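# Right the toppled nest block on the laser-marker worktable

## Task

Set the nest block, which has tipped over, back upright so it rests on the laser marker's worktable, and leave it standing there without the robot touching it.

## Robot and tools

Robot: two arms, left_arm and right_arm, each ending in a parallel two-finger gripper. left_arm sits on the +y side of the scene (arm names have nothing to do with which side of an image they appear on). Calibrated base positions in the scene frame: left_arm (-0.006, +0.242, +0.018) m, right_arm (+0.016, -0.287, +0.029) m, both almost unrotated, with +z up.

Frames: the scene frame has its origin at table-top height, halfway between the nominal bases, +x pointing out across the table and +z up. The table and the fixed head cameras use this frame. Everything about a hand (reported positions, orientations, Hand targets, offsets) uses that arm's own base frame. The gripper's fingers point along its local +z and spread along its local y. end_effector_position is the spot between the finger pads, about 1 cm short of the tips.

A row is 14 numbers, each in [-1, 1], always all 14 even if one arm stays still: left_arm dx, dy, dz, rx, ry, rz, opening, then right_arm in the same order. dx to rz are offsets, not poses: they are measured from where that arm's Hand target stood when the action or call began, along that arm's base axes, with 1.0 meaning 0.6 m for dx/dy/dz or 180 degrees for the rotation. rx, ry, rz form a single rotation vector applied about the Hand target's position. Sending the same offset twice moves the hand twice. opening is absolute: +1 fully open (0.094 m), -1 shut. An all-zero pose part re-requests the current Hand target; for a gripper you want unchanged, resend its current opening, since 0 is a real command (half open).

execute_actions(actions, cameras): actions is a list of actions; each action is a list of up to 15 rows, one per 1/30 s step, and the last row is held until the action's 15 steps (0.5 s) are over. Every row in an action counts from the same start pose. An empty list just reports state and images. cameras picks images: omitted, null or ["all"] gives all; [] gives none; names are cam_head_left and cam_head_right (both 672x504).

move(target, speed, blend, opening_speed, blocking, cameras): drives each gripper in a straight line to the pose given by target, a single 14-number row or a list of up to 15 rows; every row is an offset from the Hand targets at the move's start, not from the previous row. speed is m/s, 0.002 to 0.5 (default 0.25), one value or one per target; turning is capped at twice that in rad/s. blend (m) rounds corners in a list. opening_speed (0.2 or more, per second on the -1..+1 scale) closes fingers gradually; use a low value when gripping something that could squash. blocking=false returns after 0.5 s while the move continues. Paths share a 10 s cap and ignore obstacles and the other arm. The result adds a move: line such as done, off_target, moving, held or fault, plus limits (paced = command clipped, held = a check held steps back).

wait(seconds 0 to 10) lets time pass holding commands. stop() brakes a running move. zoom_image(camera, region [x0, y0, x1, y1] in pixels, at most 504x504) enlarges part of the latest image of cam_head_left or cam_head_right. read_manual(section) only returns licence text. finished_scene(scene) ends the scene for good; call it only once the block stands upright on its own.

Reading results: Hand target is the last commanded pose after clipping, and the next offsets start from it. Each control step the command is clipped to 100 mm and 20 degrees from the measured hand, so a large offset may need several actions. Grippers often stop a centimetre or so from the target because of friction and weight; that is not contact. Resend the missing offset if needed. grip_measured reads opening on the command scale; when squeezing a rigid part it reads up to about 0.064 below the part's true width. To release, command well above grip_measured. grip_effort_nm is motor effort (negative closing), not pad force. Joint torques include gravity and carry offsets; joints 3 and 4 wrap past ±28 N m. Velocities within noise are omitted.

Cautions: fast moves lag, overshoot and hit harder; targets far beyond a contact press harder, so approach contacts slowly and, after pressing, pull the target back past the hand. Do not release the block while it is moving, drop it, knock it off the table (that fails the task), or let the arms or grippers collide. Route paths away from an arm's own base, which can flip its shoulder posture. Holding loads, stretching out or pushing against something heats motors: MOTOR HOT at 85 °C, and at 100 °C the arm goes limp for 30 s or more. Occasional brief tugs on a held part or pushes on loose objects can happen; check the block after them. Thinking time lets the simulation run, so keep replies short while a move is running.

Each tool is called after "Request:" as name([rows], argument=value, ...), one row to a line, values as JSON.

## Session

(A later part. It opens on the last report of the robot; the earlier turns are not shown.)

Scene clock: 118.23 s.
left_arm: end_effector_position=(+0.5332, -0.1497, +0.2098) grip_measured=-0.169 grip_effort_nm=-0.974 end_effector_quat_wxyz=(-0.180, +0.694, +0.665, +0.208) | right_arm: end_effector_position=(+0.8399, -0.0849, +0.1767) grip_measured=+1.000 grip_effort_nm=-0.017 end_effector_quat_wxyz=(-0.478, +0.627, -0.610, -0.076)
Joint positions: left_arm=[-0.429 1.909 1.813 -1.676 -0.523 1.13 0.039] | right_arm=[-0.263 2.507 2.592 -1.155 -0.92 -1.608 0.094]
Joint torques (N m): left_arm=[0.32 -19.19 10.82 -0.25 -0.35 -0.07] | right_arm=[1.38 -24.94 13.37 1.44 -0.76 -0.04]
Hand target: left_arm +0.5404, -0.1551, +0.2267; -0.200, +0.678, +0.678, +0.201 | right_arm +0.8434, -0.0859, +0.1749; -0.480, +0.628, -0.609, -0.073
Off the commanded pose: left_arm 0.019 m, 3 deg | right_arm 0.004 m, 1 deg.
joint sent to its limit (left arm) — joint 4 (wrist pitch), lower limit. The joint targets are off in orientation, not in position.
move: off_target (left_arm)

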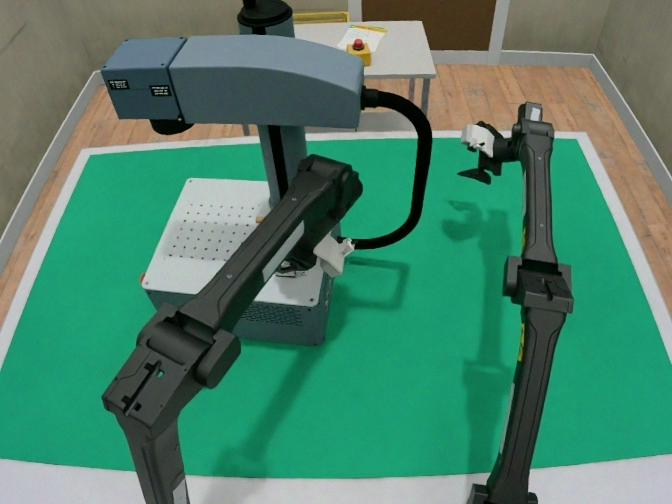

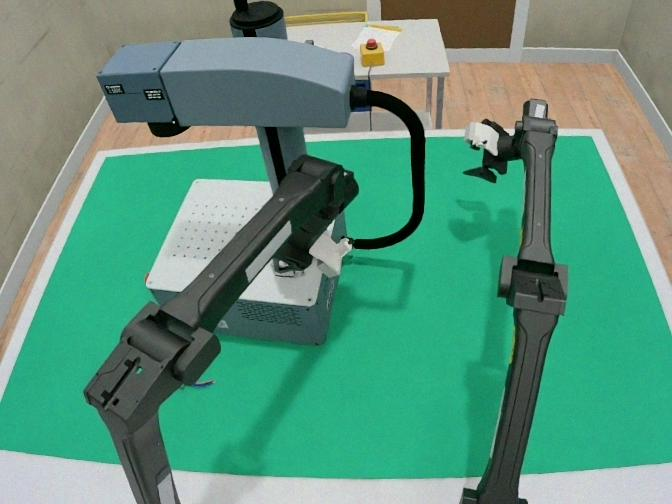

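Request:
move(target=[0.0,0.012,-0.018,0,0,0,-0.6,0,0,0,0,0,0,1], speed=0.04, cameras=[])

Request:
move(target=[0.0,0.0,-0.008,0,0,0,-0.6,0,0,0,0,0,0,1], speed=0.03)

Request:
zoom_image(camera="cam_head_right", region=[260, 240, 310, 290])

Scene clock: 120.10 s.
Off the commanded pose: left_arm 0.013 m, 3 deg | right_arm 0.004 m, 1 deg.
joint sent to its limit (left arm) — joint 4 (wrist pitch), lower limit. The joint targets are off in orientation, not in position.
move: off_target (left_arm)

Scene clock: 121.33 s.
left_arm: end_effector_position=(+0.5343, -0.1502, +0.2014) grip_measured=-0.169 grip_effort_nm=-0.979 end_effector_quat_wxyz=(-0.186, +0.692, +0.666, +0.206) | right_arm: end_effector_position=(+0.8399, -0.0849, +0.1767) grip_measured=+1.000 grip_effort_nm=-0.022 end_effector_quat_wxyz=(-0.478, +0.627, -0.610, -0.076)
Joint positions: left_arm=[-0.429 1.925 1.813 -1.676 -0.523 1.122 0.039] | right_arm=[-0.263 2.507 2.592 -1.155 -0.92 -1.608 0.094]
Joint torques (N m): left_arm=[1.32 -18.84 9.76 -0.31 -0.35 -0.09] | right_arm=[0.85 -25.7 13.11 1.32 -0.83 0.06]
Hand target: left_arm +0.5404, -0.1479, +0.2112; -0.200, +0.678, +0.678, +0.201 | right_arm +0.8434, -0.0859, +0.1749; -0.480, +0.628, -0.609, -0.073
Off the commanded pose: left_arm 0.012 m, 3 deg | right_arm 0.004 m, 1 deg.
joint sent to its limit (left arm) — joint 4 (wrist pitch), lower limit. The joint targets are off in orientation, not in position.
move: off_target (left_arm)

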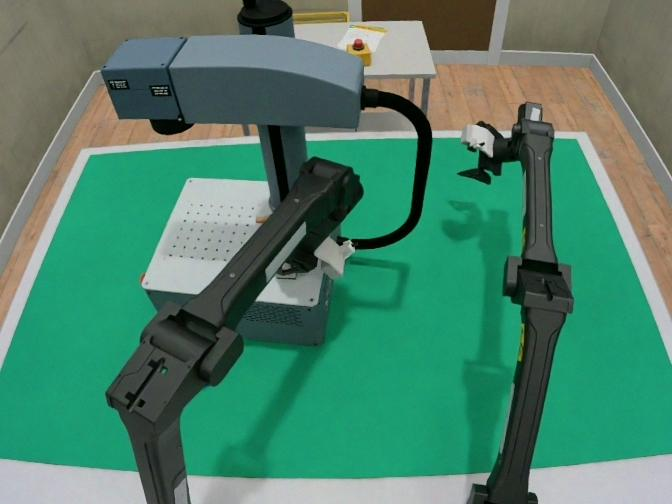

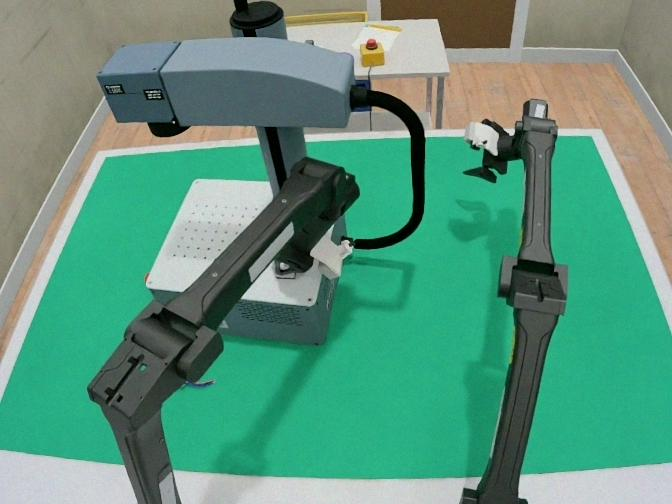

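Scaled by 10.080 from the camera's 672x504 image, which has a finer 960x720 frame.

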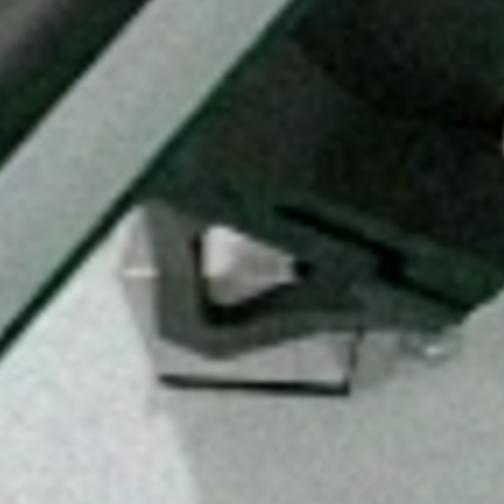

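Request:
move(target=[0.0,0.0,-0.012,0,0,0,-0.6,0,0,0,0,0,0,1], speed=0.03, cameras=[])

Request:
move(target=[0.0,0.0,-0.01,0,0,0,-0.6,0,0,0,0,0,0,1], speed=0.03)

Request:
zoom_image(camera="cam_head_right", region=[260, 240, 310, 290])

Scene clock: 122.80 s.
Off the commanded pose: left_arm 0.010 m, 2 deg | right_arm 0.004 m, 1 deg.
joint sent to its limit (left arm) — joint 4 (wrist pitch), lower limit. The joint targets still meet the commanded pose.
move: done

Scene clock: 123.67 s.
left_arm: end_effector_position=(+0.5348, -0.1506, +0.1955) grip_measured=-0.169 grip_effort_nm=-0.979 end_effector_quat_wxyz=(-0.190, +0.689, +0.669, +0.205) | right_arm: end_effector_position=(+0.8399, -0.0849, +0.1767) grip_measured=+1.000 grip_effort_nm=-0.022 end_effector_quat_wxyz=(-0.478, +0.627, -0.610, -0.076)
Joint positions: left_arm=[-0.429 1.937 1.813 -1.676 -0.522 1.111 0.039] | right_arm=[-0.263 2.507 2.592 -1.155 -0.92 -1.608 0.094]
Joint torques (N m): left_arm=[1.44 -18.26 9.37 -0.31 -0.32 -0.07] | right_arm=[1.26 -25.05 13.29 1.2 -0.78 0.01]
Hand target: left_arm +0.5404, -0.1479, +0.1980; -0.200, +0.678, +0.678, +0.201 | right_arm +0.8434, -0.0859, +0.1749; -0.480, +0.628, -0.609, -0.073
Off the commanded pose: left_arm 0.007 m, 2 deg | right_arm 0.004 m, 1 deg.
joint sent to its limit (left arm) — joint 4 (wrist pitch), lower limit. The joint targets still meet the commanded pose.
move: done

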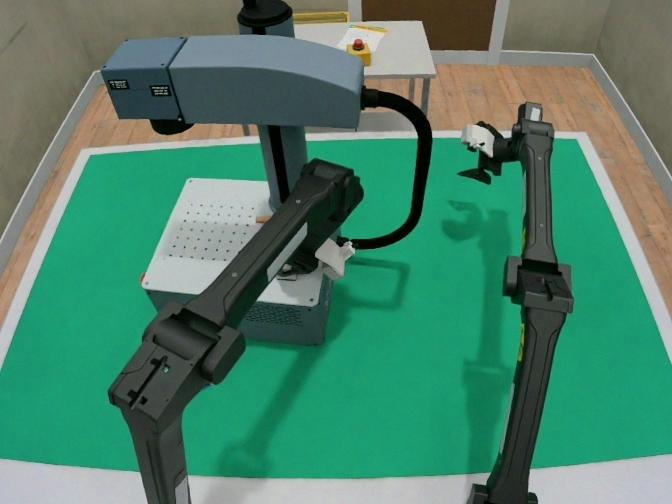

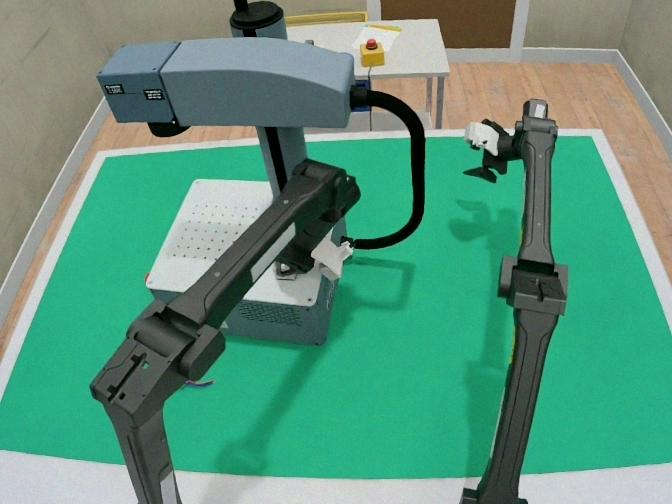

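Scaled by 10.080 from the camera's 672x504 image, which has a finer 960x720 frame.

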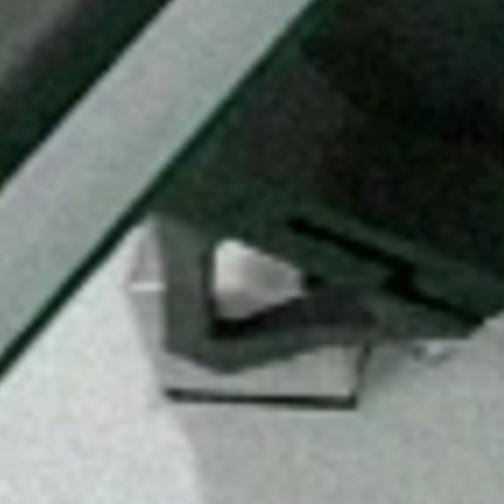

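Request:
move(target=[0.0,0.0,-0.008,0,0,0,-0.6,0,0,0,0,0,0,1], speed=0.03, cameras=[])

Request:
move(target=[0.0,0.0,-0.008,0,0,0,-0.6,0,0,0,0,0,0,1], speed=0.03)

Request:
zoom_image(camera="cam_head_right", region=[260, 240, 310, 290])

Scene clock: 124.83 s.
Off the commanded pose: left_arm 0.007 m, 2 deg | right_arm 0.004 m, 1 deg.
joint sent to its limit (left arm) — joint 4 (wrist pitch), lower limit. The joint targets still meet the commanded pose.
move: done

Scene clock: 125.53 s.
left_arm: end_effector_position=(+0.5350, -0.1505, +0.1944) grip_measured=-0.169 grip_effort_nm=-0.969 end_effector_quat_wxyz=(-0.190, +0.687, +0.671, +0.206) | right_arm: end_effector_position=(+0.8399, -0.0849, +0.1767) grip_measured=+1.000 grip_effort_nm=-0.022 end_effector_quat_wxyz=(-0.478, +0.627, -0.610, -0.076)
Joint positions: left_arm=[-0.429 1.939 1.813 -1.676 -0.524 1.104 0.039] | right_arm=[-0.263 2.507 2.592 -1.155 -0.92 -1.608 0.094]
Joint torques (N m): left_arm=[1.38 -17.03 9.09 -0.31 -0.24 -0.1] | right_arm=[1.26 -25.23 13.44 1.4 -0.76 0]
Hand target: left_arm +0.5404, -0.1479, +0.1883; -0.200, +0.678, +0.678, +0.201 | right_arm +0.8434, -0.0859, +0.1749; -0.480, +0.628, -0.609, -0.073
Off the commanded pose: left_arm 0.009 m, 2 deg | right_arm 0.004 m, 1 deg.
joint sent to its limit (left arm) — joint 4 (wrist pitch), lower limit. The joint targets still meet the commanded pose.
move: done

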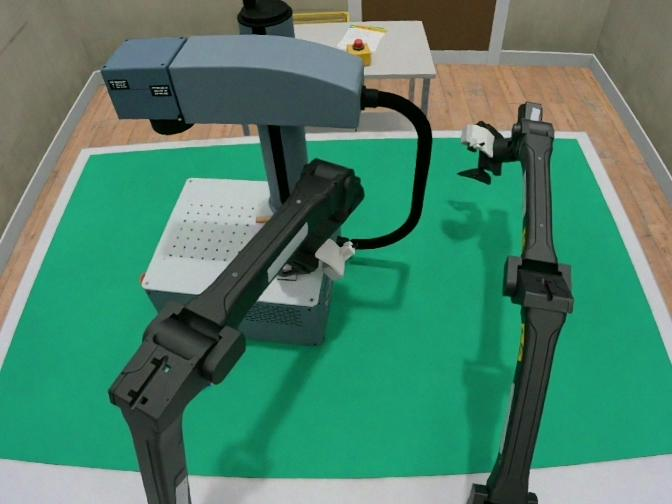

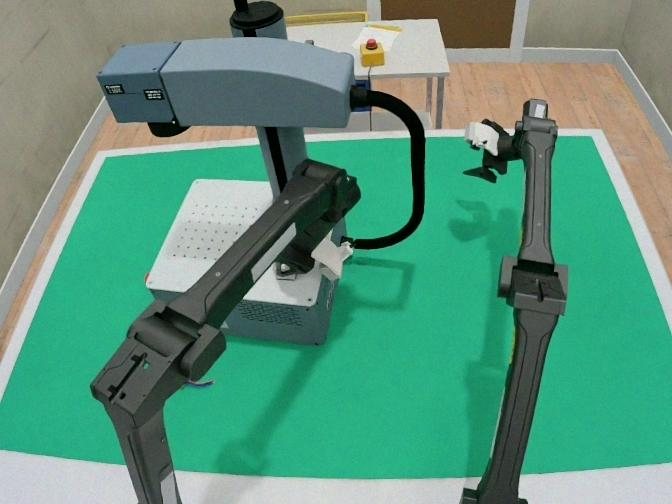

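Scaled by 10.080 from the camera's 672x504 image, which has a finer 960x720 frame.

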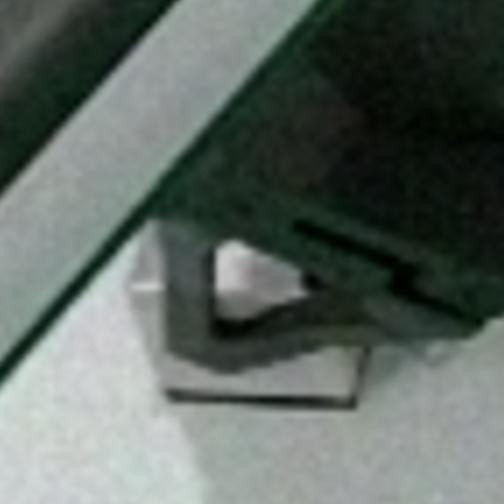

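Request:
move(target=[0.0,0.0,0.003,0,0,0,0.1,0,0,0,0,0,0,1], speed=0.03, opening_speed=0.25)

Request:
zoom_image(camera="cam_head_right", region=[260, 240, 310, 290])

Scene clock: 129.07 s.
left_arm: end_effector_position=(+0.5360, -0.1510, +0.1843) grip_measured=+0.097 grip_effort_nm=0.164 end_effector_quat_wxyz=(-0.199, +0.687, +0.669, +0.202) | right_arm: end_effector_position=(+0.8399, -0.0849, +0.1767) grip_measured=+1.000 grip_effort_nm=-0.022 end_effector_quat_wxyz=(-0.478, +0.627, -0.610, -0.076)
Joint positions: left_arm=[-0.429 1.958 1.813 -1.676 -0.523 1.101 0.052] | right_arm=[-0.263 2.507 2.592 -1.155 -0.92 -1.608 0.094]
Joint torques (N m): left_arm=[1.49 -19.25 9.06 -0.35 -0.27 -0.06] | right_arm=[1.03 -25 13.31 1.37 -0.77 -0.01]
Hand target: left_arm +0.5405, -0.1479, +0.1900; -0.200, +0.678, +0.678, +0.201 | right_arm +0.8434, -0.0859, +0.1749; -0.480, +0.628, -0.609, -0.073
Off the commanded pose: left_arm 0.008 m, 1 deg | right_arm 0.004 m, 1 deg.
joint sent to its limit (left arm) — joint 4 (wrist pitch), lower limit. The joint targets still meet the commanded pose.
move: done

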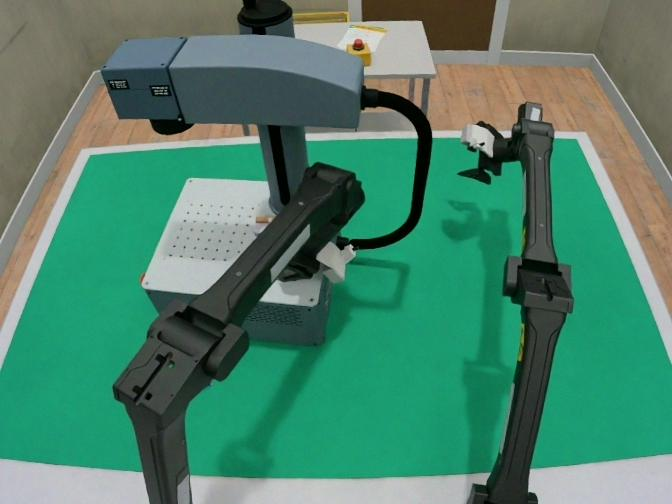

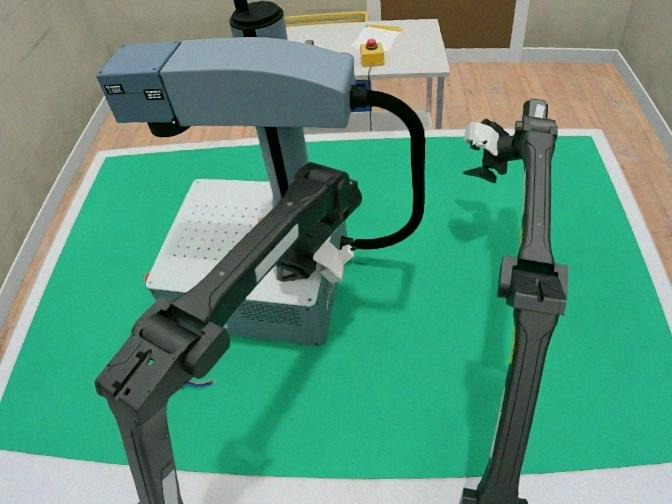

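Scaled by 10.080 from the camera's 672x504 image, which has a finer 960x720 frame.

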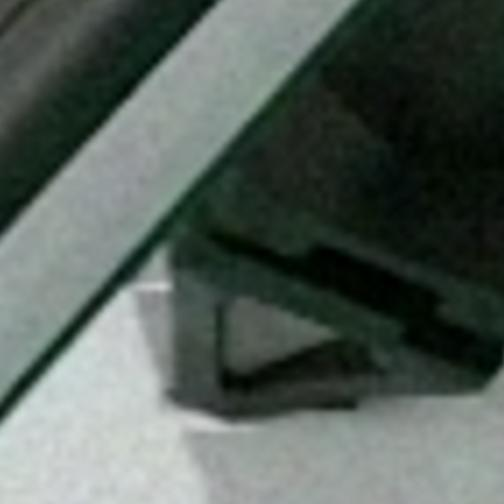

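Request:
move([
  [0.0,0,0.01,0,0,0,0.3,0,0,0,0,0,0,1],
  [0.0,-0.09,0.15,0,0,0,0.3,0,0,0,0,0,0,1],
  [-0.15,-0.12,0.22,0,0,0,0.3,0,0,0,0,0,0,1],
], speed=[0.03,0.07,0.2])

Request:
zoom_image(camera="cam_head_left", region=[255, 230, 325, 300])

Request:
zoom_image(camera="cam_head_right", region=[255, 230, 325, 300])

Scene clock: 133.10 s.
left_arm: end_effector_position=(+0.4551, -0.2186, +0.3225) grip_measured=+0.298 grip_effort_nm=0.149 end_effector_quat_wxyz=(-0.050, +0.714, +0.654, +0.244) | right_arm: end_effector_position=(+0.8399, -0.0849, +0.1767) grip_measured=+1.000 grip_effort_nm=-0.022 end_effector_quat_wxyz=(-0.478, +0.627, -0.610, -0.076)
Joint positions: left_arm=[-0.612 1.642 1.757 -1.677 -0.504 1.048 0.061] | right_arm=[-0.263 2.507 2.592 -1.155 -0.92 -1.608 0.094]
Joint torques (N m): left_arm=[0.15 -15.56 7.61 0.16 -0.24 -0.09] | right_arm=[0.32 -25.41 13.45 1.17 -0.78 -0.02]
Hand target: left_arm +0.4504, -0.2200, +0.3220; -0.200, +0.678, +0.678, +0.201 | right_arm +0.8434, -0.0859, +0.1749; -0.480, +0.628, -0.609, -0.073
Off the commanded pose: left_arm 0.005 m, 19 deg | right_arm 0.004 m, 1 deg.
joint sent to its limit (left arm) — joint 4 (wrist pitch), lower limit. The joint targets are off in orientation, not in position.
move: off_target (left_arm)

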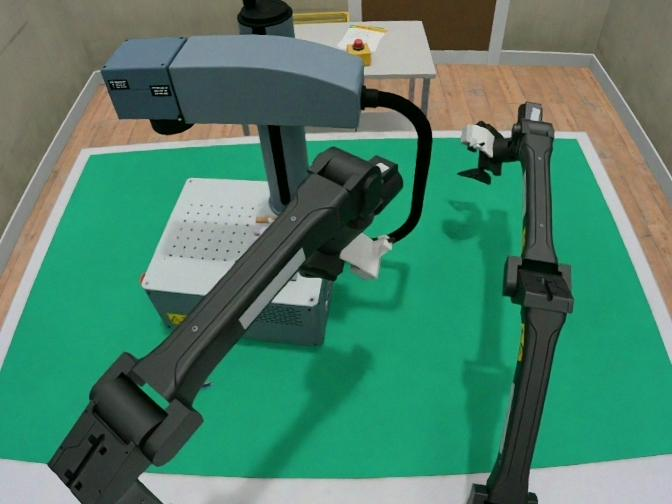

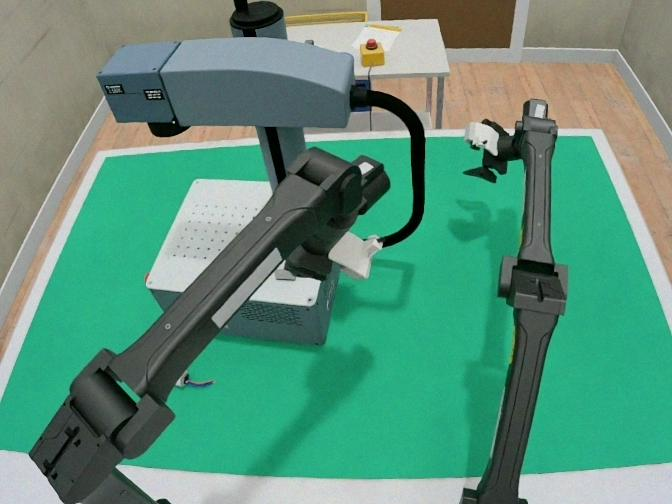

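Scaled by 7.200 from the camera's 672x504 image, which has a finer 960x720 frame.

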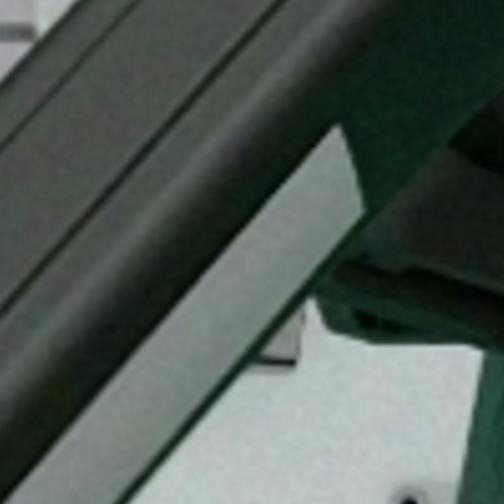

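Scaled by 7.200 from the camera's 672x504 image, which has a finer 960x720 frame.

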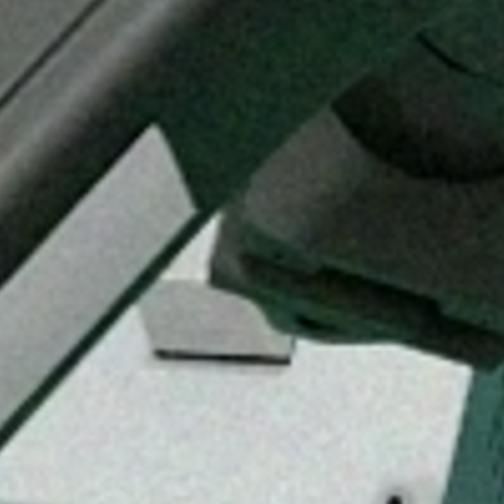

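Move further away to verify.

Request:
move(target=[-0.2,-0.05,0.05,0,0,0,0.3,0,0,0,0,0,0,1], speed=0.2)

Request:
zoom_image(camera="cam_head_right", region=[255, 230, 325, 300])

Request:
zoom_image(camera="cam_head_left", region=[230, 190, 340, 300])

Scene clock: 135.27 s.
left_arm: end_effector_position=(+0.3362, -0.2507, +0.3510) grip_measured=+0.298 grip_effort_nm=0.154 end_effector_quat_wxyz=(+0.024, +0.727, +0.650, +0.220) | right_arm: end_effector_position=(+0.8399, -0.0849, +0.1767) grip_measured=+1.000 grip_effort_nm=-0.017 end_effector_quat_wxyz=(-0.478, +0.627, -0.610, -0.076)
Joint positions: left_arm=[-0.816 1.393 1.563 -1.677 -0.442 0.883 0.061] | right_arm=[-0.263 2.507 2.592 -1.155 -0.92 -1.608 0.094]
Joint torques (N m): left_arm=[-0.09 -12.34 7.58 0.27 -0.23 -0.09] | right_arm=[1.08 -26.17 13.15 1.31 -0.78 -0.03]
Hand target: left_arm +0.3305, -0.2499, +0.3520; -0.145, +0.694, +0.674, +0.207 | right_arm +0.8434, -0.0859, +0.1749; -0.480, +0.628, -0.609, -0.073
Off the commanded pose: left_arm 0.006 m, 27 deg; orientation clipped | right_arm 0.004 m, 1 deg.
joint sent to its limit (left arm) — joint 4 (wrist pitch), lower limit. The joint targets are off in orientation, not in position.
move: off_target (left_arm); limits=paced

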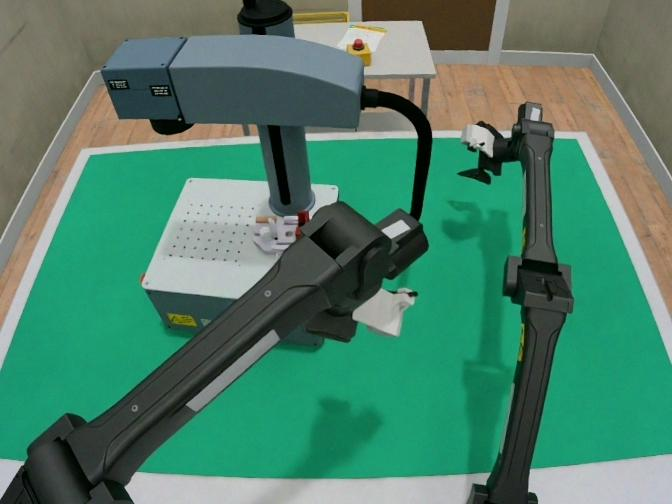

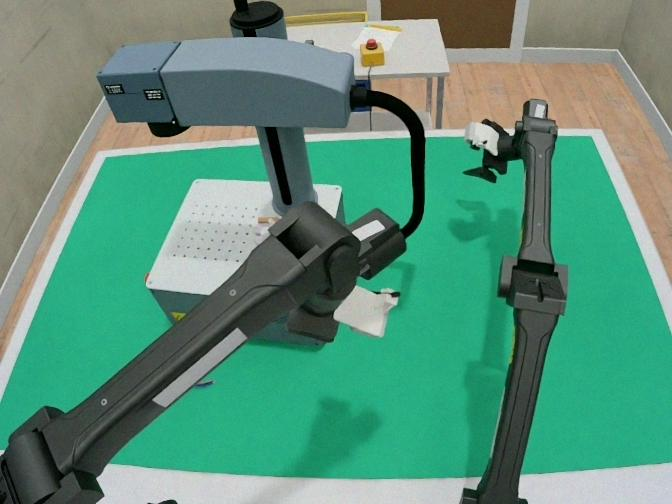

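Scaled by 7.200 from the camera's 672x504 image, which has a finer 960x720 frame.

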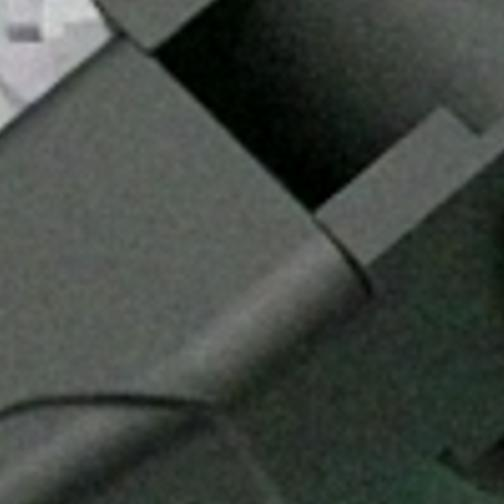

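Scaled by 4.582 from the camera's 672x504 image, which has a finer 960x720 frame.

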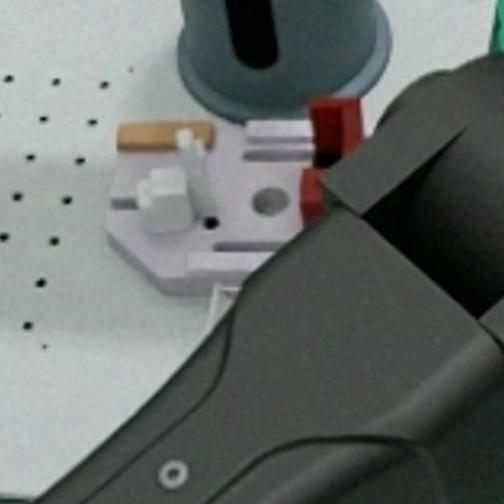

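Request:
move(target=[-0.15,0.5,0.05,0.12,0,0,0.3,0,0,0,0,0,0,1], speed=0.3)

Request:
zoom_image(camera="cam_head_right", region=[255, 230, 325, 300])

Request:
zoom_image(camera="cam_head_left", region=[230, 190, 340, 300])

Scene clock: 138.10 s.
left_arm: end_effector_position=(+0.2420, +0.0488, +0.3862) grip_measured=+0.298 grip_effort_nm=0.159 end_effector_quat_wxyz=(-0.138, +0.697, +0.586, +0.390) | right_arm: end_effector_position=(+0.8399, -0.0849, +0.1767) grip_measured=+1.000 grip_effort_nm=-0.027 end_effector_quat_wxyz=(-0.478, +0.627, -0.610, -0.076)
Joint positions: left_arm=[-0.34 0.807 1.128 -1.677 -0.832 1.498 0.061] | right_arm=[-0.263 2.507 2.592 -1.155 -0.92 -1.608 0.094]
Joint torques (N m): left_arm=[1.38 -2.26 7.42 0.49 -0.6 0.13] | right_arm=[1.49 -25.52 13.19 1.5 -0.82 0.02]
Hand target: left_arm +0.2404, +0.0501, +0.3821; -0.272, +0.655, +0.623, +0.329 | right_arm +0.8434, -0.0859, +0.1749; -0.480, +0.628, -0.609, -0.073
Off the commanded pose: left_arm 0.005 m, 18 deg | right_arm 0.004 m, 1 deg.
joint sent to its limit (left arm) — joint 4 (wrist pitch), lower limit. The joint targets are off in orientation, not in position.
move: off_target (left_arm); limits=paced

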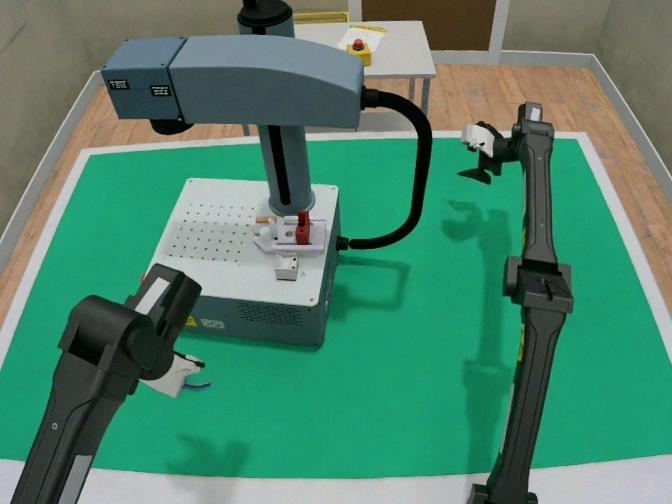

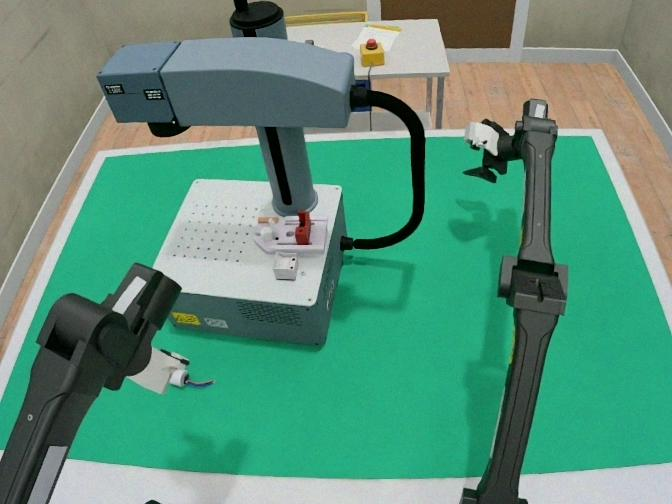

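Scaled by 7.200 from the camera's 672x504 image, which has a finer 960x720 frame.

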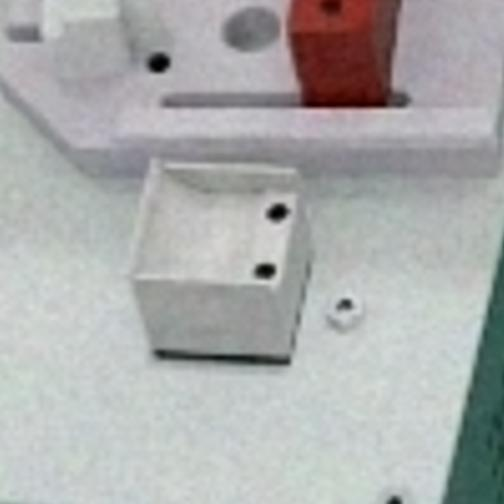

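Scaled by 4.582 from the camera's 672x504 image, which has a finer 960x720 frame.

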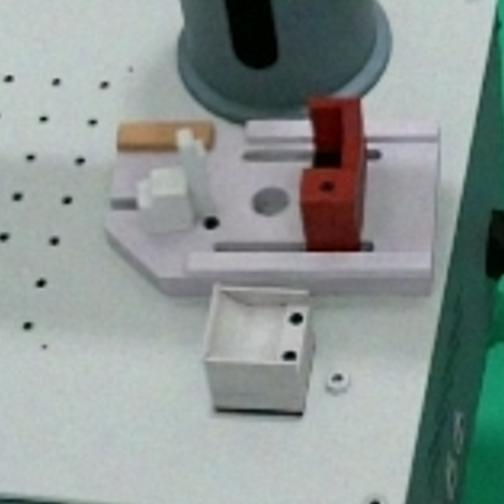

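Request:
finished_scene(scene=2)

The scene is finished: the task was done.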